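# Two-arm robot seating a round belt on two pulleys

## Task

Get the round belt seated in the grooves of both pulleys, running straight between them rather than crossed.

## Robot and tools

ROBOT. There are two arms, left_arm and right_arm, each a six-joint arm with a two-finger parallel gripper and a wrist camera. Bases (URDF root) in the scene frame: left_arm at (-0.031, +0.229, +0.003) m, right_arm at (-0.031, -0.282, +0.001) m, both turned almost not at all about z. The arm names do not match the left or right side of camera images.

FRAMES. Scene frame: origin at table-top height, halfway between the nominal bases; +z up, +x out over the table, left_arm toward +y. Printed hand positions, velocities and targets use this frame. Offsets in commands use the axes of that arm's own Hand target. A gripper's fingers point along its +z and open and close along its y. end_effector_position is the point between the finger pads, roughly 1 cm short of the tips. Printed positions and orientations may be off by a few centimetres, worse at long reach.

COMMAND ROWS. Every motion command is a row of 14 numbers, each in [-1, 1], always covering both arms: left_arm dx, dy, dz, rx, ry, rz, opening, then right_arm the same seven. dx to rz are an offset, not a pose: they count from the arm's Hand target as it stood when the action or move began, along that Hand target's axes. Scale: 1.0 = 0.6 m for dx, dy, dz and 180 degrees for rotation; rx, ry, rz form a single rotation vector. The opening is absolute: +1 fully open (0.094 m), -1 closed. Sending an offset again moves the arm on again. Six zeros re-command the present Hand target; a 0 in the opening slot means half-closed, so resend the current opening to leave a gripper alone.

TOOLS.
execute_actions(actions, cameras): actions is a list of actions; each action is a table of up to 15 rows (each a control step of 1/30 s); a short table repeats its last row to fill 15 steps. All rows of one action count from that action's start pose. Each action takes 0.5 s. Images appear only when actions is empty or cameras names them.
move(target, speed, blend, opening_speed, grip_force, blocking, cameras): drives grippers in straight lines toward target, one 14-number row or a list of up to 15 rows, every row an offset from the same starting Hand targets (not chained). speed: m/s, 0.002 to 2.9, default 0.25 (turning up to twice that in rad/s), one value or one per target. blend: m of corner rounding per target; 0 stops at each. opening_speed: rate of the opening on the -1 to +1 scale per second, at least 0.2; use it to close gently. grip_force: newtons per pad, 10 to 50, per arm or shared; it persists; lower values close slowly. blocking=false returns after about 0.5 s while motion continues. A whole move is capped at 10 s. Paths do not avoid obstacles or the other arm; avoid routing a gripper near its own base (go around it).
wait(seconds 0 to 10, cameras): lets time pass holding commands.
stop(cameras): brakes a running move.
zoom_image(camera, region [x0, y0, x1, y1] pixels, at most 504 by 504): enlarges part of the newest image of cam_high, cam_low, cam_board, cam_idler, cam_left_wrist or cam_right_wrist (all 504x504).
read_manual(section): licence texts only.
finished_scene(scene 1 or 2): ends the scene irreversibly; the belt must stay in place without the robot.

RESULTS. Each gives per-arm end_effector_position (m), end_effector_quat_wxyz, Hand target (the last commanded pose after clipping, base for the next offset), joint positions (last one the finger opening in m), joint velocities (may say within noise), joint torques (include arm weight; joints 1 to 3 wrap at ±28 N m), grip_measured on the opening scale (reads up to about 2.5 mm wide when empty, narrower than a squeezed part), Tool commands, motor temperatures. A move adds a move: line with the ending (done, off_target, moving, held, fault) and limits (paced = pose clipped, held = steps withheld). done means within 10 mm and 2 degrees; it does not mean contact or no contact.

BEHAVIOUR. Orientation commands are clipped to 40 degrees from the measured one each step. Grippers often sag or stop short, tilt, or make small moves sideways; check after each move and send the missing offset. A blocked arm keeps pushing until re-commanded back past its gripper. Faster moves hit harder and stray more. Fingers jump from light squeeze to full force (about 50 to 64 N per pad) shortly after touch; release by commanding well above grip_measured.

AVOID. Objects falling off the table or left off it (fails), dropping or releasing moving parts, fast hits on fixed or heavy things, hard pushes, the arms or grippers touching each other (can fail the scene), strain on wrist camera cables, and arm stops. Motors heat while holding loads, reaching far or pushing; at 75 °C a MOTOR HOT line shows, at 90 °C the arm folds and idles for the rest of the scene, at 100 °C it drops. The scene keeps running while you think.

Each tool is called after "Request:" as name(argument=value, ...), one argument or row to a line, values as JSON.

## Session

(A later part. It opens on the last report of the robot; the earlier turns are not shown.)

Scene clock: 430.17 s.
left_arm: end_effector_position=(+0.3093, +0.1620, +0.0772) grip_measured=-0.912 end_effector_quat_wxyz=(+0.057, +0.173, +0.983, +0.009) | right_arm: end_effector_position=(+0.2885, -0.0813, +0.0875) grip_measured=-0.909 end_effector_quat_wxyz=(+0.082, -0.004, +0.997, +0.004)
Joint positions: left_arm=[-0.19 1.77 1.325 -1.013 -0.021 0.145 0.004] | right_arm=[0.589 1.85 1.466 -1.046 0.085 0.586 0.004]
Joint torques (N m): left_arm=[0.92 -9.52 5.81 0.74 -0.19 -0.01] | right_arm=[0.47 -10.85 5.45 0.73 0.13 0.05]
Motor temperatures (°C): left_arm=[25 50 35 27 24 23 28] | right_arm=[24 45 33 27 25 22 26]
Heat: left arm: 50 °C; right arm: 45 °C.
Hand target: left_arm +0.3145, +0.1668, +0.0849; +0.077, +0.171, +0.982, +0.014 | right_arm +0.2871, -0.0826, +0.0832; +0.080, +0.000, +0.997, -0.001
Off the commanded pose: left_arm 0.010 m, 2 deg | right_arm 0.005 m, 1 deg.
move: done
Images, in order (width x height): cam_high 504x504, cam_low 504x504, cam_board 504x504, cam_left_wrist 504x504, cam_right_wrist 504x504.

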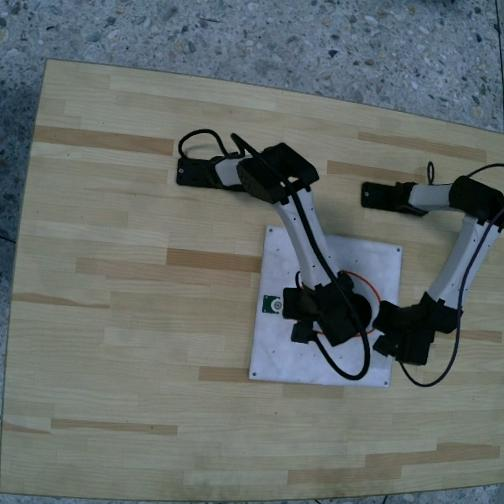

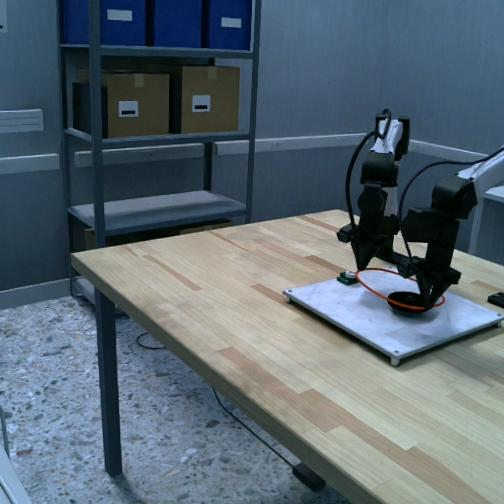

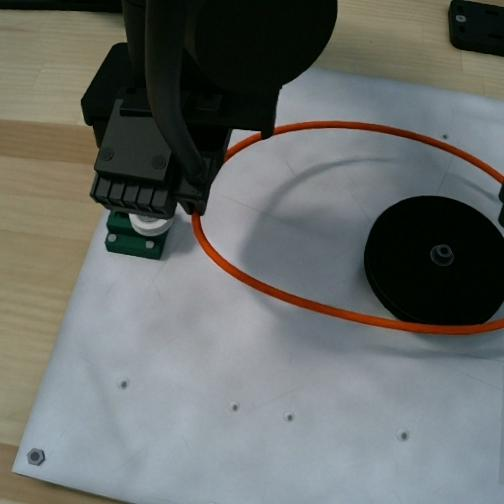

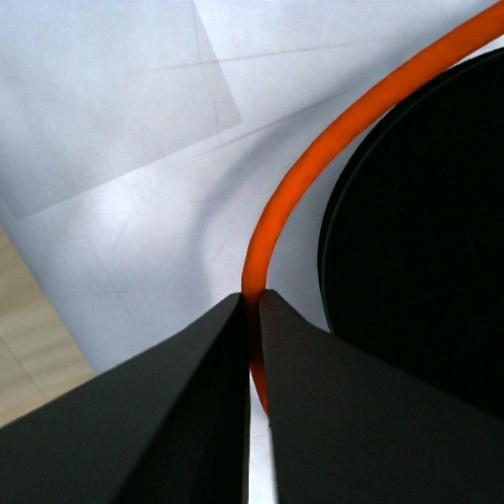

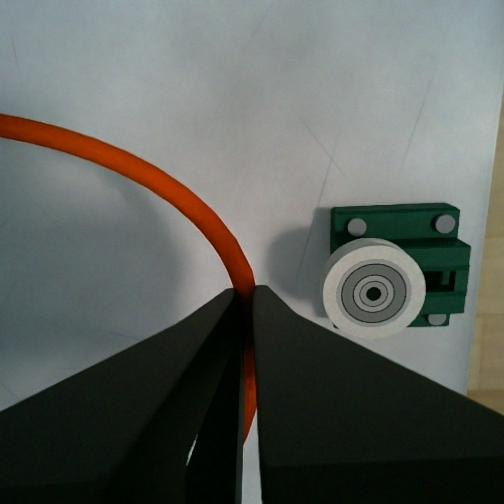

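Request:
move(
  target=[-0.0062,0.0022,0.0228,0,0,0,-1,-0.0043,0,0.0362,0,0,0,-1],
  cameras=["cam_high","cam_low","cam_board","cam_left_wrist"],
  speed=0.05,
)

Request:
zoom_image(
  camera="cam_low",
  region=[370, 240, 460, 330],
)

Request:
zoom_image(
  camera="cam_board",
  region=[304, 160, 504, 360],
)

Scene clock: 444.60 s.
left_arm: end_effector_position=(+0.3160, +0.1623, +0.0745) grip_measured=-0.912 end_effector_quat_wxyz=(+0.071, +0.173, +0.982, +0.008) | right_arm: end_effector_position=(+0.2928, -0.0784, +0.0672) grip_measured=-0.909 end_effector_quat_wxyz=(+0.083, -0.004, +0.997, +0.005)
Joint positions: left_arm=[-0.186 1.77 1.311 -0.969 -0.021 0.149 0.004] | right_arm=[0.589 1.882 1.426 -0.972 0.085 0.586 0.004]
Joint torques (N m): left_arm=[0.85 -6.93 5.87 0.82 -0.18 0.01] | right_arm=[-0.51 -10.84 5.29 0.72 0.12 0.01]
Heat: left arm: 52 °C; right arm: 45 °C.
Hand target: left_arm +0.3205, +0.1668, +0.0720; +0.077, +0.171, +0.982, +0.014 | right_arm +0.2931, -0.0826, +0.0622; +0.080, +0.000, +0.997, -0.001
Off the commanded pose: left_arm 0.007 m, 1 deg | right_arm 0.007 m, 1 deg.
move: done
Images, in order (width x height): cam_high 504x504, cam_low 504x504, cam_board 504x504, cam_left_wrist 504x504.

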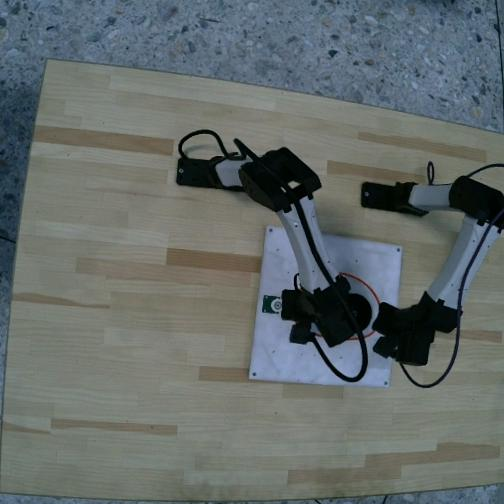

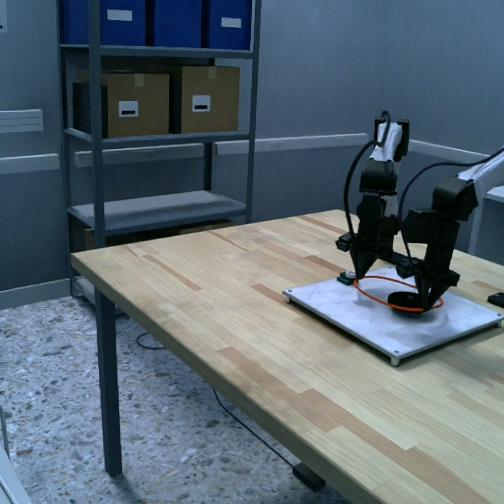

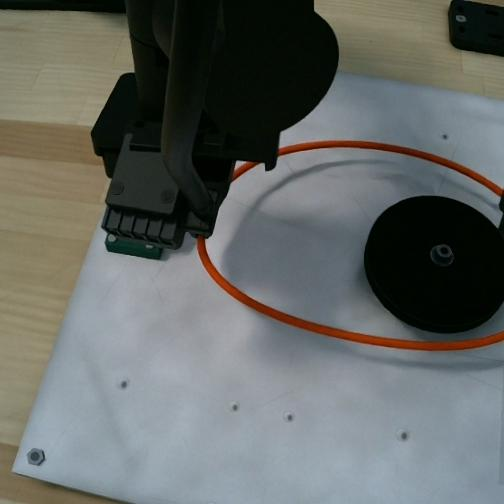

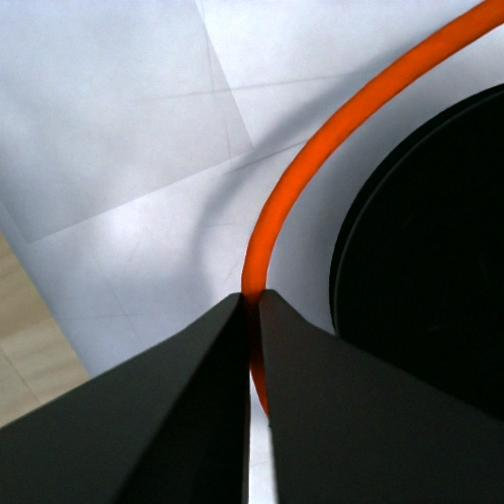

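Scaled by 5.600 from the camera's 504x504 image, which has a finer 720x720 frame.

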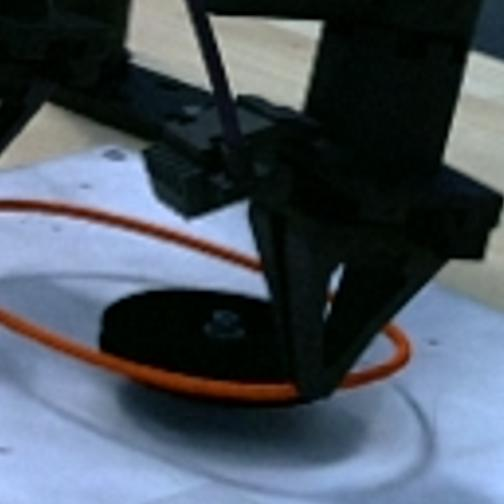

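Scaled by 2.520 from the camera's 504x504 image, which has a finer 720x720 frame.

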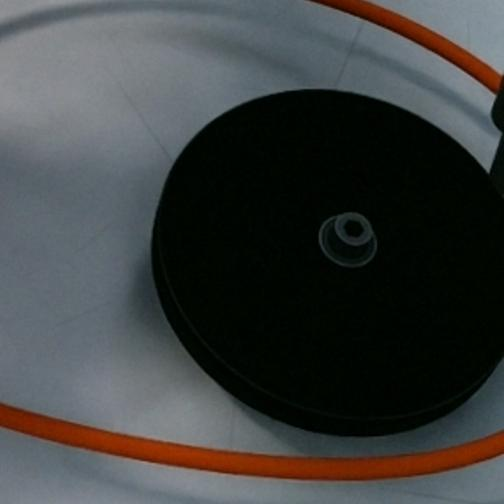

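Request:
move(
  target=[
    [0.0055,-0.002,0.016,0,0,0,-1,-0.0119,0,-0.074,0,0,0,-1],
    [0.0055,-0.002,0.016,0,0,0,-1,-0.0119,-0.1083,-0.074,0,0,0,-1],
  ],
  cameras=["cam_low","cam_board","cam_idler","cam_left_wrist","cam_right_wrist"],
  speed=0.06,
  blend=0.01,
)

Request:
zoom_image(
  camera="cam_low",
  region=[320, 230, 460, 330],
)

Request:
zoom_image(
  camera="cam_board",
  region=[304, 160, 504, 360],
)

Scene clock: 485.70 s.
left_arm: end_effector_position=(+0.3192, +0.1489, +0.0667) grip_measured=-0.912 end_effector_quat_wxyz=(+0.087, +0.180, +0.980, -0.024) | right_arm: end_effector_position=(+0.2972, -0.1179, +0.0999) grip_measured=-0.909 end_effector_quat_wxyz=(+0.076, -0.019, +0.996, +0.039)
Joint positions: left_arm=[-0.189 1.77 1.273 -0.899 0.044 0.155 0.004] | right_arm=[0.451 1.778 1.424 -1.046 -0.005 0.423 0.004]
Joint torques (N m): left_arm=[1.02 -6.84 5.9 0.59 -0.77 -0.08] | right_arm=[-2.26 -14.49 4.78 0.27 0.78 -0.05]
Heat: left arm: 47 °C; right arm: 44 °C.
Hand target: left_arm +0.3185, +0.1668, +0.0620; +0.077, +0.171, +0.982, +0.014 | right_arm +0.2931, -0.1475, +0.1072; +0.080, +0.000, +0.997, -0.001
Off the commanded pose: left_arm 0.019 m, 5 deg | right_arm 0.031 m, 5 deg.
move: off_target (left_arm, right_arm)
Images, in order (width x height): cam_low 504x504, cam_board 504x504, cam_idler 504x504, cam_left_wrist 504x504, cam_right_wrist 504x504.

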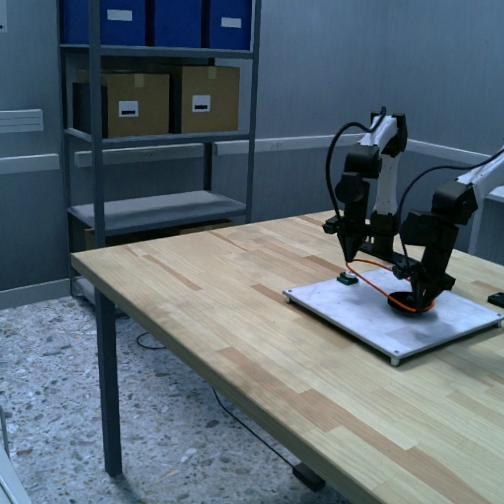

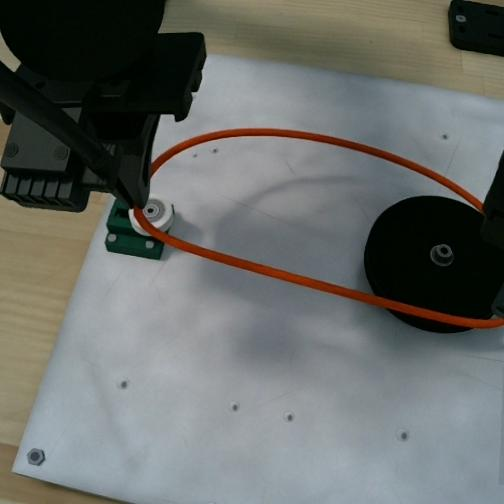

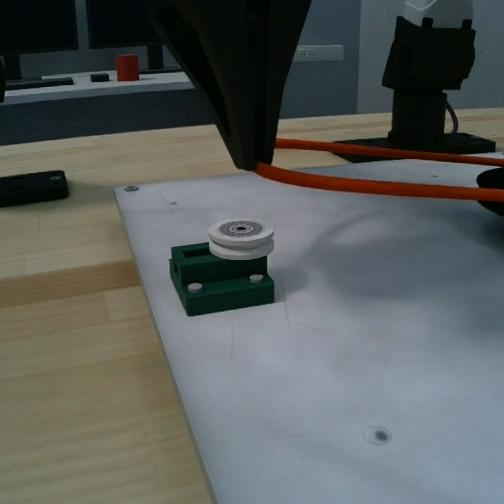

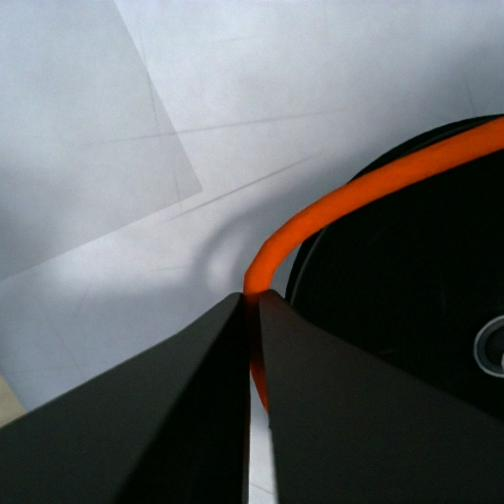

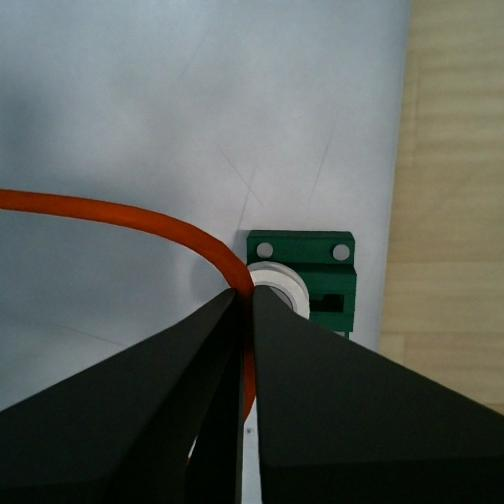

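Scaled by 3.600 from the camera's 504x504 image, which has a finer 720x720 frame.

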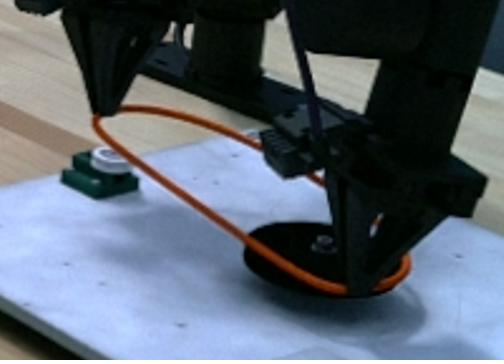

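Scaled by 2.520 from the camera's 504x504 image, which has a finer 720x720 frame.

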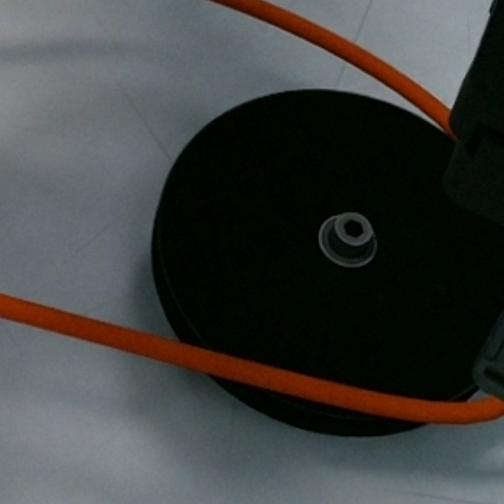

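Request:
move(
  target=[
    [0,0,0,0,0,0,-1,0,0.1,0,0,0,0,-1],
    [0,0,0,0,0,0,-1,0.0119,0.1,0.074,0,0,0,-1],
  ],
  cameras=["cam_low","cam_board","cam_left_wrist"],
  speed=0.06,
  blend=0.01,
)

Request:
zoom_image(
  camera="cam_low",
  region=[320, 230, 460, 330],
)

Request:
zoom_image(
  camera="cam_board",
  region=[304, 160, 504, 360],
)

Scene clock: 502.70 s.
left_arm: end_effector_position=(+0.3208, +0.1567, +0.0665) grip_measured=-0.912 end_effector_quat_wxyz=(+0.087, +0.178, +0.980, -0.001) | right_arm: end_effector_position=(+0.2930, -0.0842, +0.0665) grip_measured=-0.909 end_effector_quat_wxyz=(+0.078, -0.004, +0.997, +0.010)
Joint positions: left_arm=[-0.189 1.77 1.273 -0.899 -0.002 0.155 0.004] | right_arm=[0.568 1.872 1.411 -0.968 0.067 0.565 0.004]
Joint torques (N m): left_arm=[1.1 -6.79 5.79 0.62 -0.35 -0.08] | right_arm=[0.47 -10.81 5.24 0.75 0.26 0.07]
Motor temperatures (°C): left_arm=[25 46 36 27 25 23 29] | right_arm=[24 51 33 26 26 22 26]
Heat: left arm: 46 °C; right arm: 51 °C.
Hand target: left_arm +0.3185, +0.1669, +0.0620; +0.077, +0.171, +0.982, +0.014 | right_arm +0.2931, -0.0876, +0.0621; +0.080, +0.000, +0.997, -0.001
Off the commanded pose: left_arm 0.011 m, 2 deg | right_arm 0.006 m, 1 deg.
move: off_target (left_arm)
Images, in order (width x height): cam_low 504x504, cam_board 504x504, cam_left_wrist 504x504.

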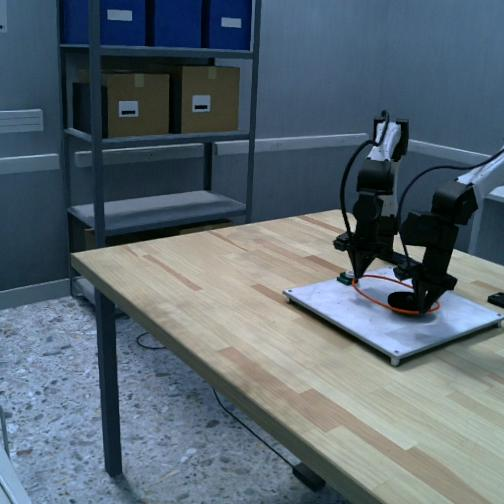

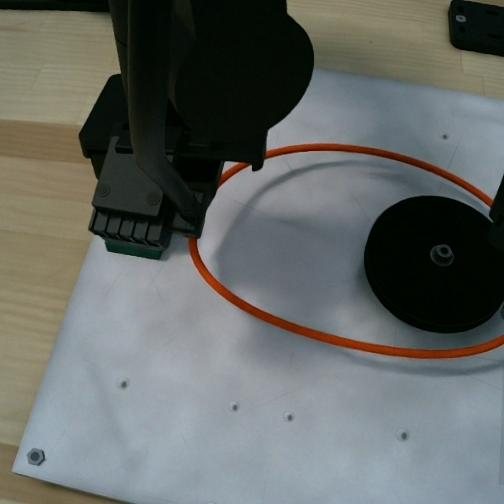

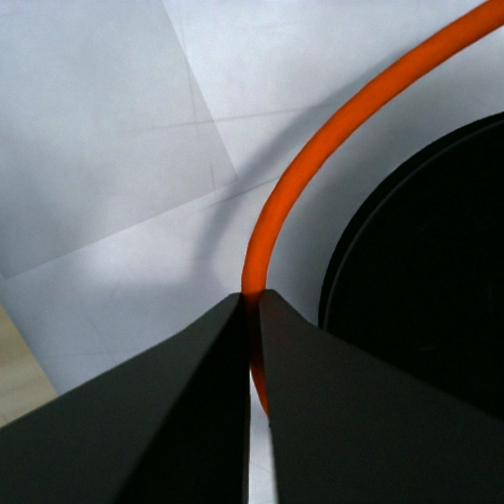

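Scaled by 3.600 from the camera's 504x504 image, which has a finer 720x720 frame.

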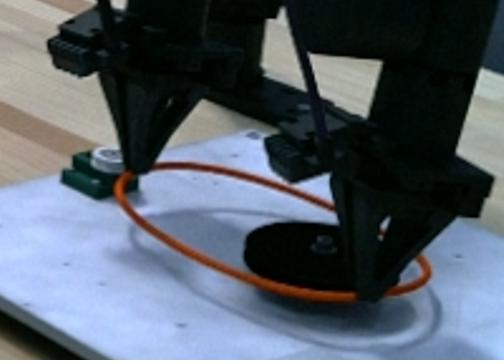

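Scaled by 2.520 from the camera's 504x504 image, which has a finer 720x720 frame.

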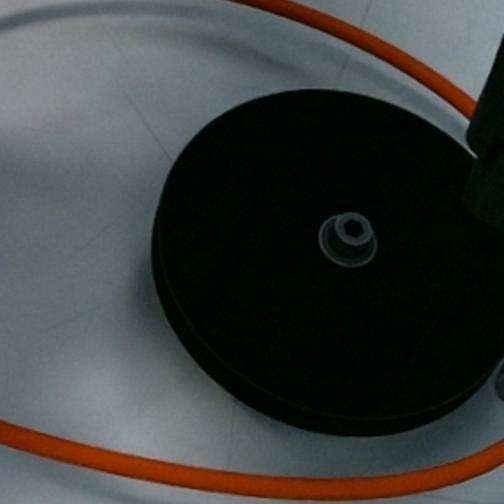

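Request:
move(
  target=[
    [0.0105,-0.0038,0.0067,0,0,0,-1,0.0073,-0.0067,0.004,0,0,0,-1],
    [0.0105,-0.0038,0.0067,0,0,0,-0.72,0.0073,-0.0067,0.004,0,0,0,-1],
  ],
  cameras=["cam_low","cam_board","cam_left_wrist","cam_high"],
  speed=0.04,
  opening_speed=0.3,
)

Request:
zoom_image(
  camera="cam_low",
  region=[370, 240, 460, 330],
)

Request:
zoom_image(
  camera="cam_board",
  region=[304, 160, 504, 360],
)

Scene clock: 527.57 s.
left_arm: end_effector_position=(+0.3090, +0.1631, +0.0551) grip_measured=-0.722 end_effector_quat_wxyz=(+0.067, +0.176, +0.982, +0.008) | right_arm: end_effector_position=(+0.2898, -0.0884, +0.0579) grip_measured=-0.909 end_effector_quat_wxyz=(+0.075, -0.004, +0.997, +0.003)
Joint positions: left_arm=[-0.186 1.77 1.232 -0.899 -0.018 0.155 0.013] | right_arm=[0.568 1.872 1.378 -0.946 0.077 0.565 0.004]
Joint torques (N m): left_arm=[0.4 -7.94 5.72 0.75 -0.22 -0.12] | right_arm=[-0.05 -12.48 5.15 0.65 0.19 0.02]
Heat: left arm: 46 °C; right arm: 49 °C.
Hand target: left_arm +0.3126, +0.1668, +0.0570; +0.077, +0.171, +0.982, +0.014 | right_arm +0.2892, -0.0916, +0.0591; +0.080, +0.000, +0.997, -0.001
Off the commanded pose: left_arm 0.005 m, 1 deg | right_arm 0.003 m, 1 deg.
move: done
Images, in order (width x height): cam_high 504x504, cam_low 504x504, cam_board 504x504, cam_left_wrist 504x504.

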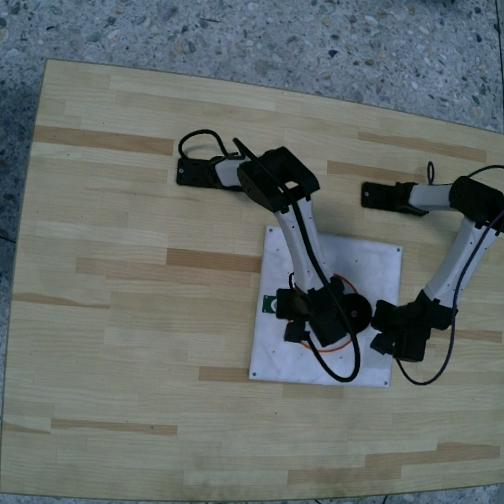

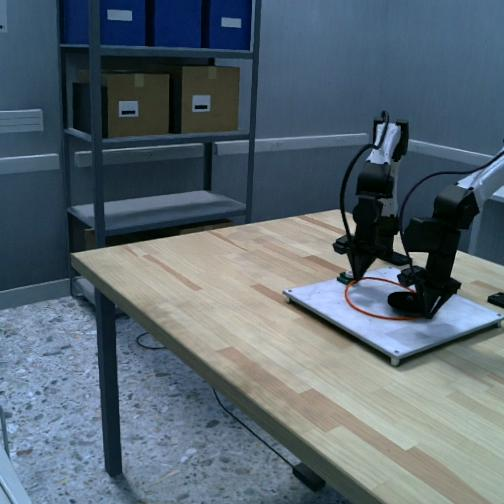

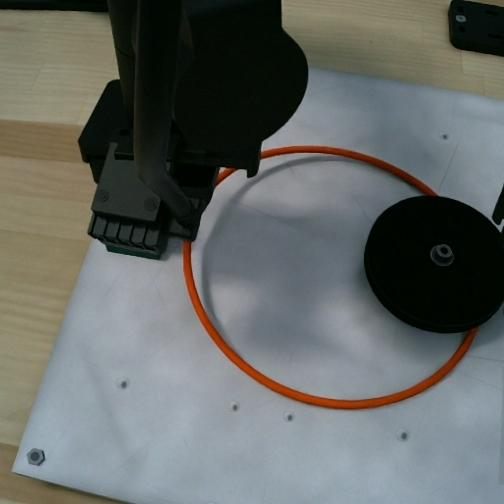

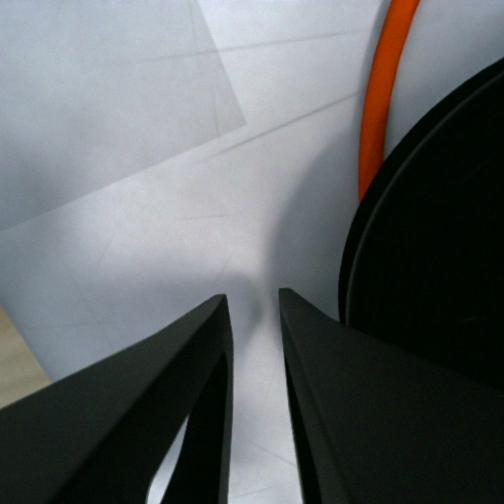

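Scaled by 5.600 from the camera's 504x504 image, which has a finer 720x720 frame.

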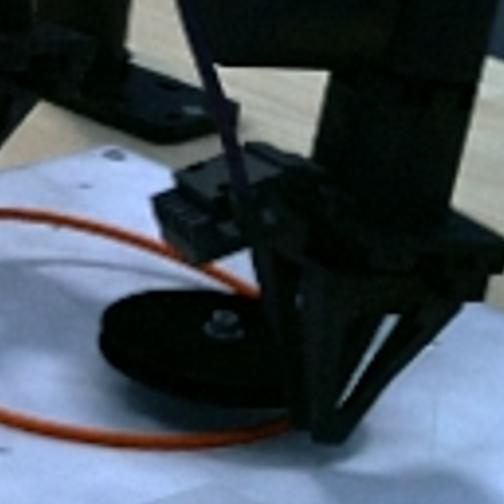

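Scaled by 2.520 from the camera's 504x504 image, which has a finer 720x720 frame.

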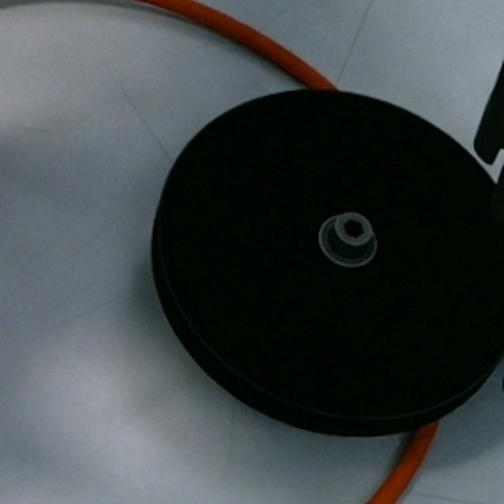

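Request:
move(
  target=[-0.022,0.008,-0.148,0,0,0,-0.72,0,0,0,0,0,0,-1],
  cameras=["cam_low","cam_board","cam_left_wrist","cam_right_wrist","cam_high"],
  speed=0.1,
)

Request:
zoom_image(
  camera="cam_low",
  region=[360, 260, 450, 330],
)

Request:
zoom_image(
  camera="cam_left_wrist",
  region=[200, 50, 504, 354],
)

Request:
zoom_image(
  camera="cam_board",
  region=[304, 160, 504, 360],
)

Scene clock: 539.67 s.
left_arm: end_effector_position=(+0.3107, +0.1629, +0.1315) grip_measured=-0.722 end_effector_quat_wxyz=(+0.059, +0.176, +0.983, +0.008) | right_arm: end_effector_position=(+0.2898, -0.0884, +0.0580) grip_measured=-0.909 end_effector_quat_wxyz=(+0.075, -0.004, +0.997, +0.003)
Joint positions: left_arm=[-0.186 1.749 1.517 -1.22 -0.019 0.155 0.013] | right_arm=[0.568 1.872 1.378 -0.946 0.077 0.565 0.004]
Joint torques (N m): left_arm=[0.35 -9.55 8.4 0.44 -0.22 -0.13] | right_arm=[-0.02 -12.64 5.01 0.66 0.17 0.02]
Heat: left arm: 47 °C; right arm: 49 °C.
Hand target: left_arm +0.3126, +0.1668, +0.1468; +0.077, +0.171, +0.982, +0.014 | right_arm +0.2892, -0.0916, +0.0591; +0.080, +0.000, +0.997, -0.001
Off the commanded pose: left_arm 0.016 m, 2 deg | right_arm 0.003 m, 1 deg.
move: off_target (left_arm)
Images, in order (width x height): cam_high 504x504, cam_low 504x504, cam_board 504x504, cam_left_wrist 504x504, cam_right_wrist 504x504.

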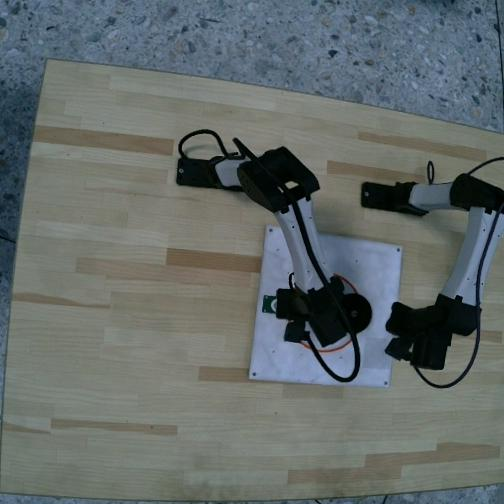

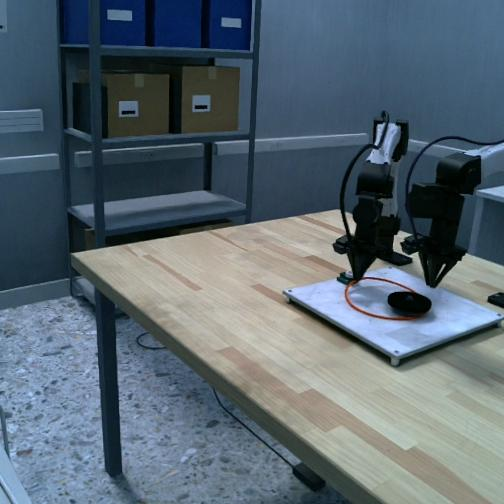

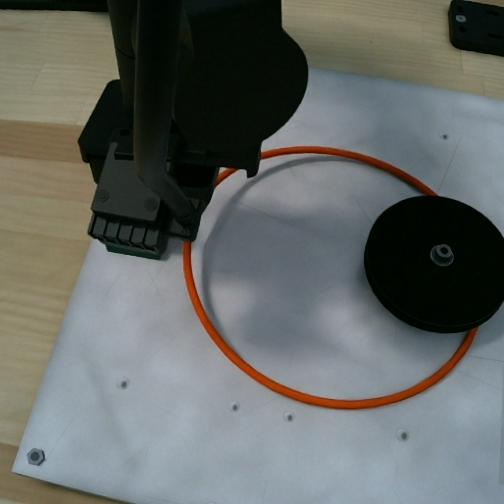

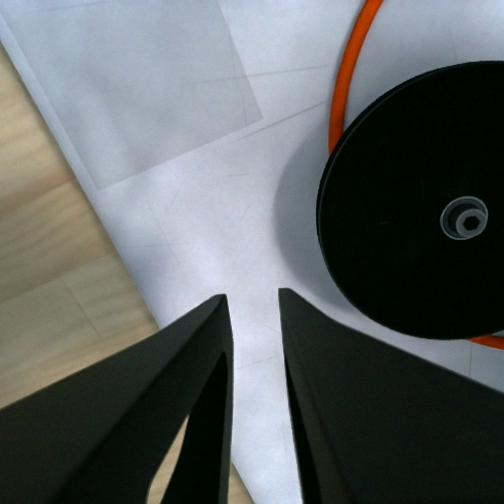

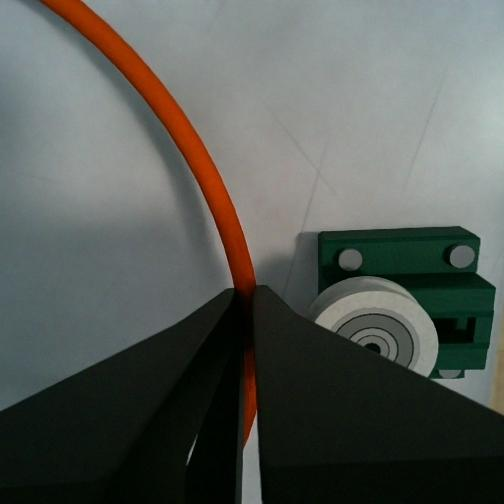

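Scaled by 5.600 from the camera's 504x504 image, which has a finer 720x720 frame.

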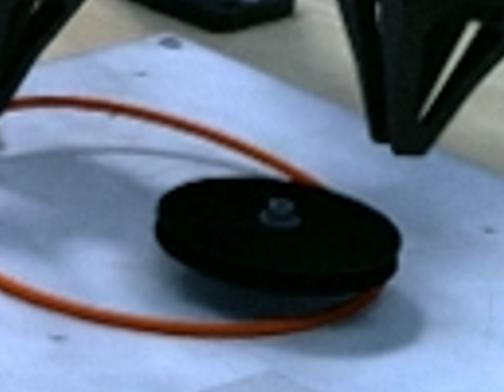

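Scaled by 1.658 from the camera's 504x504 image, which has a finer 720x720 frame.

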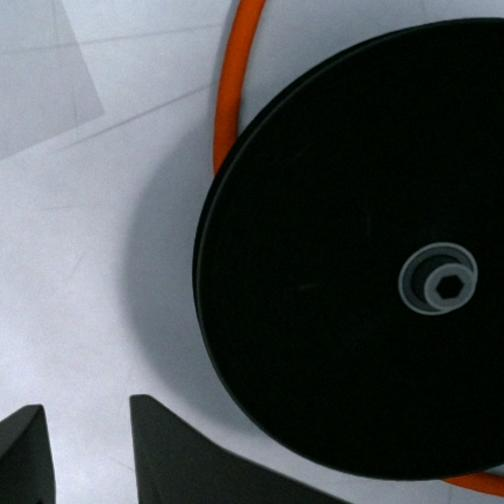

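Scaled by 2.520 from the camera's 504x504 image, which has a finer 720x720 frame.

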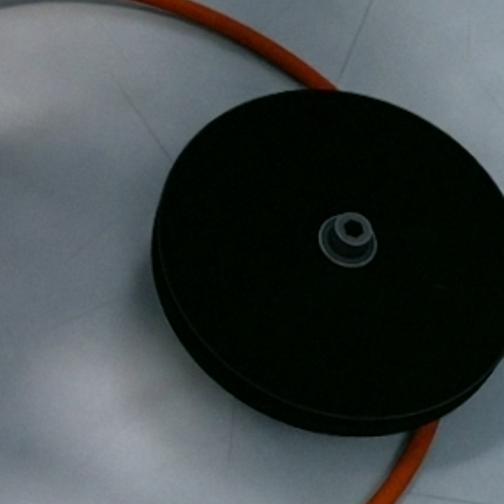

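Request:
zoom_image(
  camera="cam_low",
  region=[380, 280, 440, 325],
)

Request:
zoom_image(
  camera="cam_board",
  region=[400, 250, 504, 354],
)

Request:
zoom_image(
  camera="cam_left_wrist",
  region=[280, 40, 420, 180],
)

Scaled by 8.400 from the camera's 504x504 image, which has a finer 720x720 frame.

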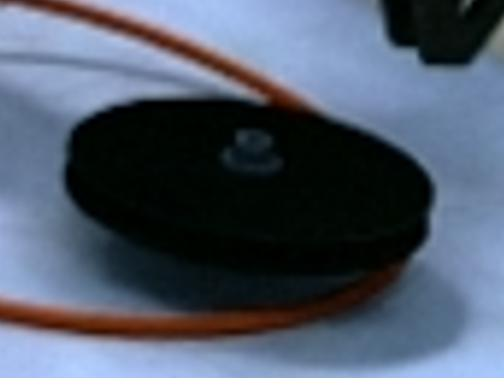

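Scaled by 4.846 from the camera's 504x504 image, which has a finer 720x720 frame.

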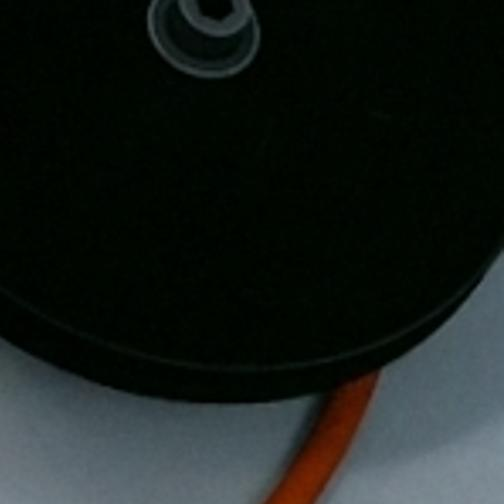

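Scaled by 3.600 from the camera's 504x504 image, which has a finer 720x720 frame.

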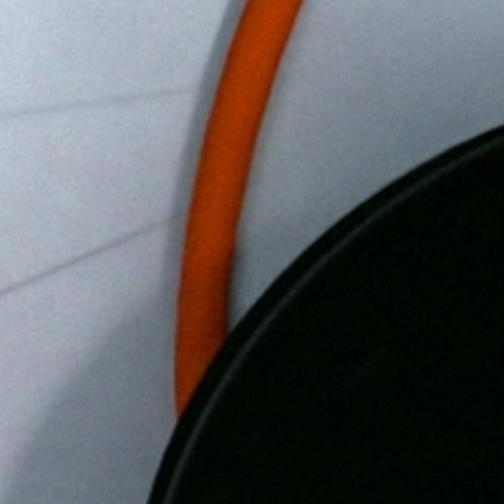

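Request:
move(
  target=[0,0,0,0,0,0,-0.72,0,0.085,0,0,0,0,-1],
  cameras=["cam_low","cam_board","cam_left_wrist","cam_right_wrist"],
  speed=0.06,
)

Request:
zoom_image(
  camera="cam_low",
  region=[360, 260, 450, 330],
)

Scene clock: 561.33 s.
left_arm: end_effector_position=(+0.3105, +0.1630, +0.1315) grip_measured=-0.722 end_effector_quat_wxyz=(+0.059, +0.176, +0.983, +0.008) | right_arm: end_effector_position=(+0.2837, -0.0447, +0.0540) grip_measured=-0.909 end_effector_quat_wxyz=(+0.071, -0.003, +0.997, -0.001)
Joint positions: left_arm=[-0.186 1.749 1.517 -1.221 -0.019 0.155 0.013] | right_arm=[0.676 1.966 1.492 -0.987 0.092 0.676 0.004]
Joint torques (N m): left_arm=[0.36 -9.57 8.38 0.44 -0.22 -0.14] | right_arm=[0.72 -11.71 9.14 0.61 0.15 0.03]
Heat: left arm: 48 °C; right arm: 50 °C.
Hand target: left_arm +0.3125, +0.1668, +0.1468; +0.077, +0.171, +0.982, +0.014 | right_arm +0.2891, -0.0407, +0.0589; +0.080, +0.000, +0.997, -0.001
Off the commanded pose: left_arm 0.016 m, 2 deg | right_arm 0.008 m, 1 deg.
move: off_target (left_arm)
Images, in order (width x height): cam_low 504x504, cam_board 504x504, cam_left_wrist 504x504, cam_right_wrist 504x504.

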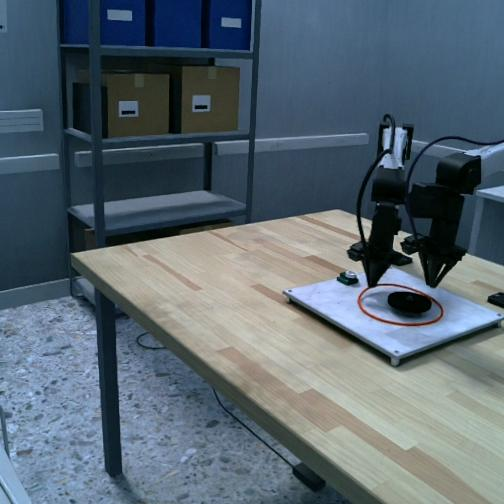

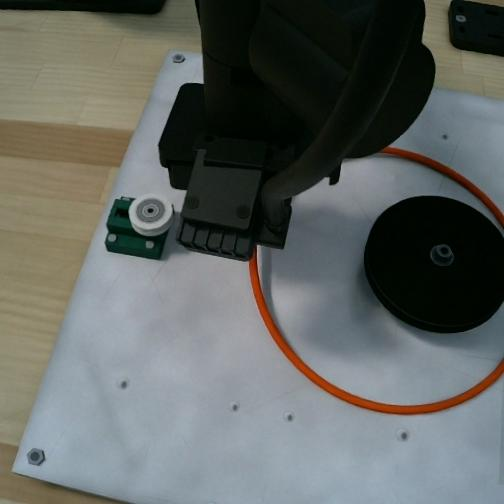

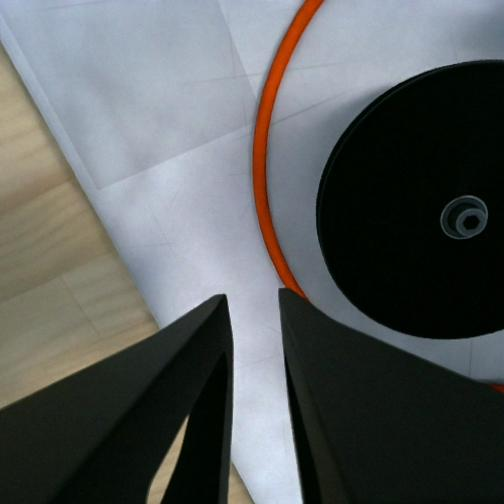

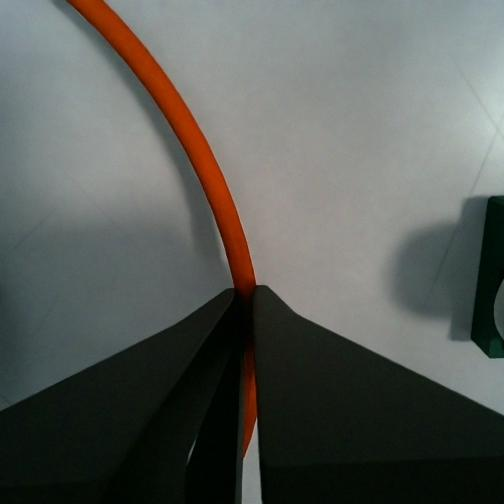

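Scaled by 5.600 from the camera's 504x504 image, which has a finer 720x720 frame.

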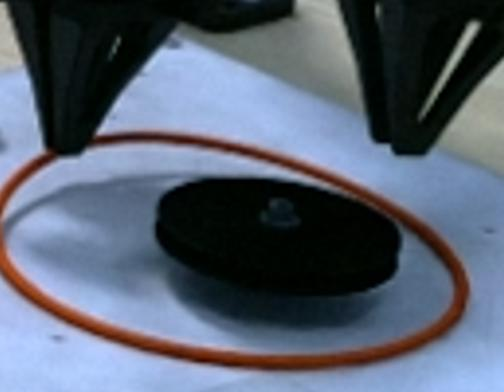

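Request:
move(
  target=[
    [0,0,0,0,0,0,-0.3,0,0,0,0,0,0,-1],
    [0,0,0.145,0,0,0,-0.3,0,0,0,0,0,0,-1],
  ],
  cameras=["cam_low","cam_left_wrist"],
  speed=0.07,
)

Request:
zoom_image(
  camera="cam_low",
  region=[360, 260, 450, 330],
)

Scene clock: 587.83 s.
left_arm: end_effector_position=(+0.3210, +0.1631, +0.0650) grip_measured=-0.302 end_effector_quat_wxyz=(+0.072, +0.173, +0.982, +0.008) | right_arm: end_effector_position=(+0.2837, -0.0447, +0.0540) grip_measured=-0.909 end_effector_quat_wxyz=(+0.071, -0.003, +0.997, -0.002)
Joint positions: left_arm=[-0.18 1.794 1.301 -0.934 -0.019 0.155 0.033] | right_arm=[0.676 1.966 1.492 -0.988 0.092 0.677 0.004]
Joint torques (N m): left_arm=[0.54 -6.64 5.91 0.85 -0.19 -0.04] | right_arm=[0.36 -11.55 9.16 0.52 0.16 0.05]
Heat: left arm: 49 °C; right arm: 48 °C.
Hand target: left_arm +0.3262, +0.1669, +0.0609; +0.077, +0.171, +0.982, +0.014 | right_arm +0.2891, -0.0406, +0.0589; +0.080, +0.000, +0.997, -0.001
Off the commanded pose: left_arm 0.008 m, 1 deg | right_arm 0.008 m, 1 deg.
move: done
Images, in order (width x height): cam_low 504x504, cam_left_wrist 504x504.

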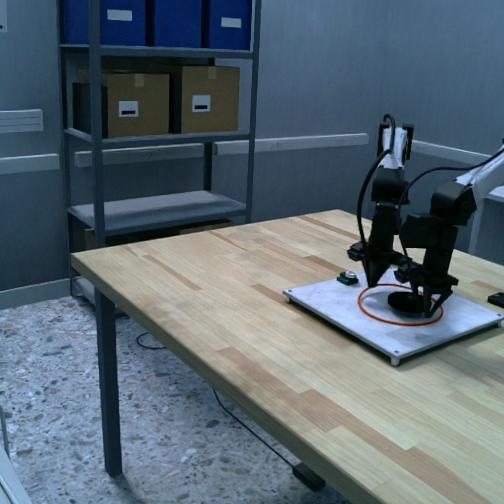

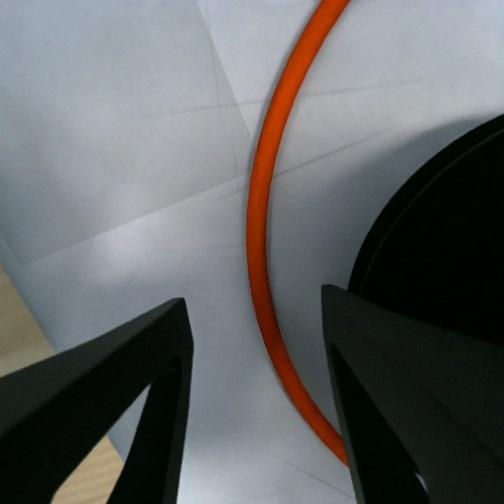

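Scaled by 5.600 from the camera's 504x504 image, which has a finer 720x720 frame.

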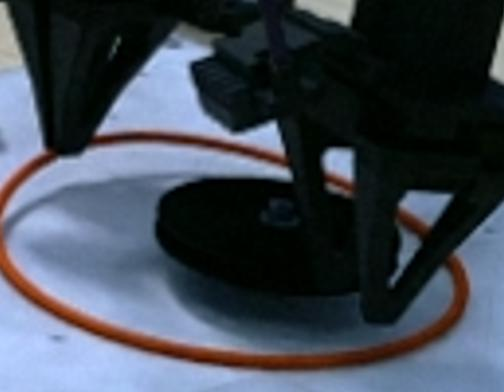

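Request:
move(
  target=[
    [0.007,0.005,0.011,0,0,0,-0.5,0,0,0,0,0,0,-1],
  ],
  cameras=["cam_low","cam_left_wrist"],
  speed=0.04,
)

Request:
zoom_image(
  camera="cam_low",
  region=[360, 260, 450, 330],
)

Scene clock: 598.93 s.
left_arm: end_effector_position=(+0.3197, +0.1682, +0.0578) grip_measured=-0.498 end_effector_quat_wxyz=(+0.072, +0.169, +0.983, +0.009) | right_arm: end_effector_position=(+0.2837, -0.0447, +0.0540) grip_measured=-0.909 end_effector_quat_wxyz=(+0.071, -0.003, +0.997, -0.002)
Joint positions: left_arm=[-0.167 1.794 1.272 -0.905 -0.019 0.161 0.024] | right_arm=[0.676 1.966 1.492 -0.988 0.092 0.677 0.004]
Joint torques (N m): left_arm=[0.47 -6.79 5.74 0.87 -0.18 0.03] | right_arm=[0.62 -11.67 9.21 0.54 0.19 0.04]
Heat: left arm: 47 °C; right arm: 47 °C.
Hand target: left_arm +0.3243, +0.1711, +0.0540; +0.077, +0.171, +0.982, +0.014 | right_arm +0.2891, -0.0406, +0.0589; +0.080, +0.000, +0.997, -0.001
Off the commanded pose: left_arm 0.007 m, 1 deg | right_arm 0.008 m, 1 deg.
move: done
Images, in order (width x height): cam_low 504x504, cam_left_wrist 504x504.

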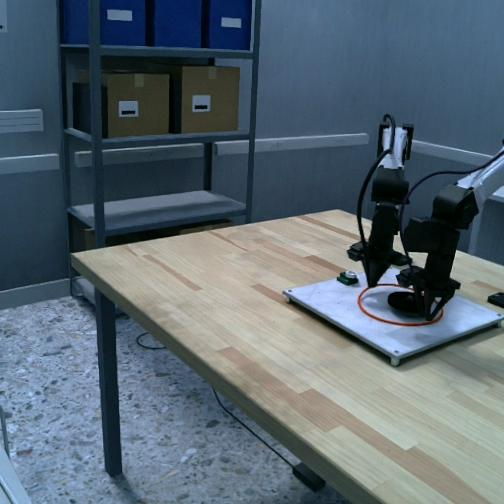

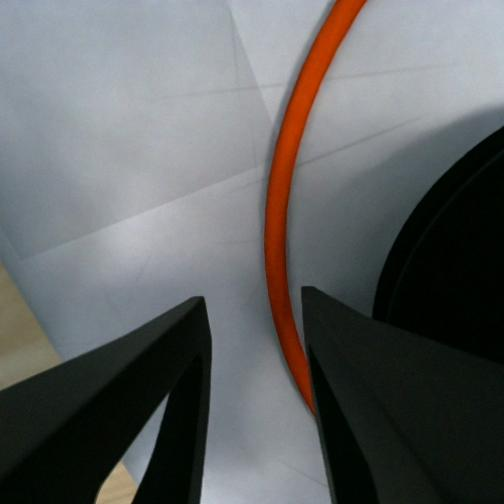

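Scaled by 5.600 from the camera's 504x504 image, which has a finer 720x720 frame.

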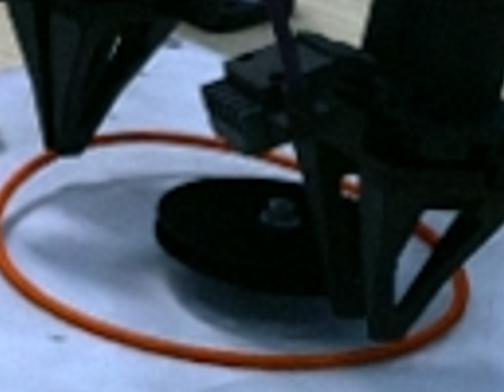

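Request:
move(
  target=[
    [0.004,-0.006,0.013,0,0,0,-0.5,0,0,0,0,0,0,-1],
  ],
  cameras=["cam_low","cam_left_wrist"],
  speed=0.03,
)

Request:
zoom_image(
  camera="cam_low",
  region=[360, 260, 450, 330],
)

Scene clock: 605.57 s.
left_arm: end_effector_position=(+0.3182, +0.1684, +0.0506) grip_measured=-0.498 end_effector_quat_wxyz=(+0.073, +0.169, +0.983, +0.009) | right_arm: end_effector_position=(+0.2837, -0.0447, +0.0540) grip_measured=-0.909 end_effector_quat_wxyz=(+0.071, -0.003, +0.997, -0.002)
Joint positions: left_arm=[-0.167 1.794 1.241 -0.872 -0.019 0.161 0.024] | right_arm=[0.676 1.966 1.492 -0.988 0.092 0.677 0.004]
Joint torques (N m): left_arm=[-0.5 -6.41 5.75 0.84 -0.2 -0.09] | right_arm=[0.38 -11.58 9.14 0.52 0.18 0.04]
Heat: left arm: 47 °C; right arm: 47 °C.
Hand target: left_arm +0.3221, +0.1685, +0.0457; +0.077, +0.171, +0.982, +0.014 | right_arm +0.2891, -0.0406, +0.0589; +0.080, +0.000, +0.997, -0.001
Off the commanded pose: left_arm 0.006 m, 1 deg | right_arm 0.008 m, 1 deg.
move: done
Images, in order (width x height): cam_low 504x504, cam_left_wrist 504x504.

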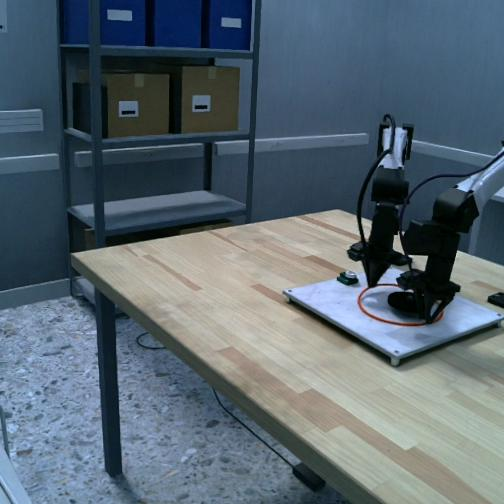

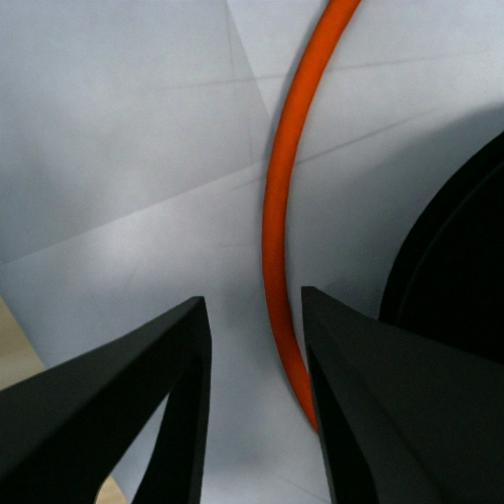

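Scaled by 5.600 from the camera's 504x504 image, which has a finer 720x720 frame.

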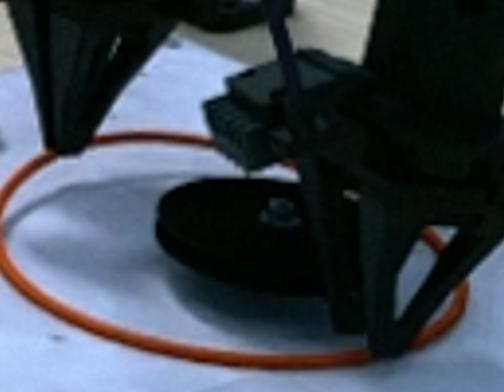

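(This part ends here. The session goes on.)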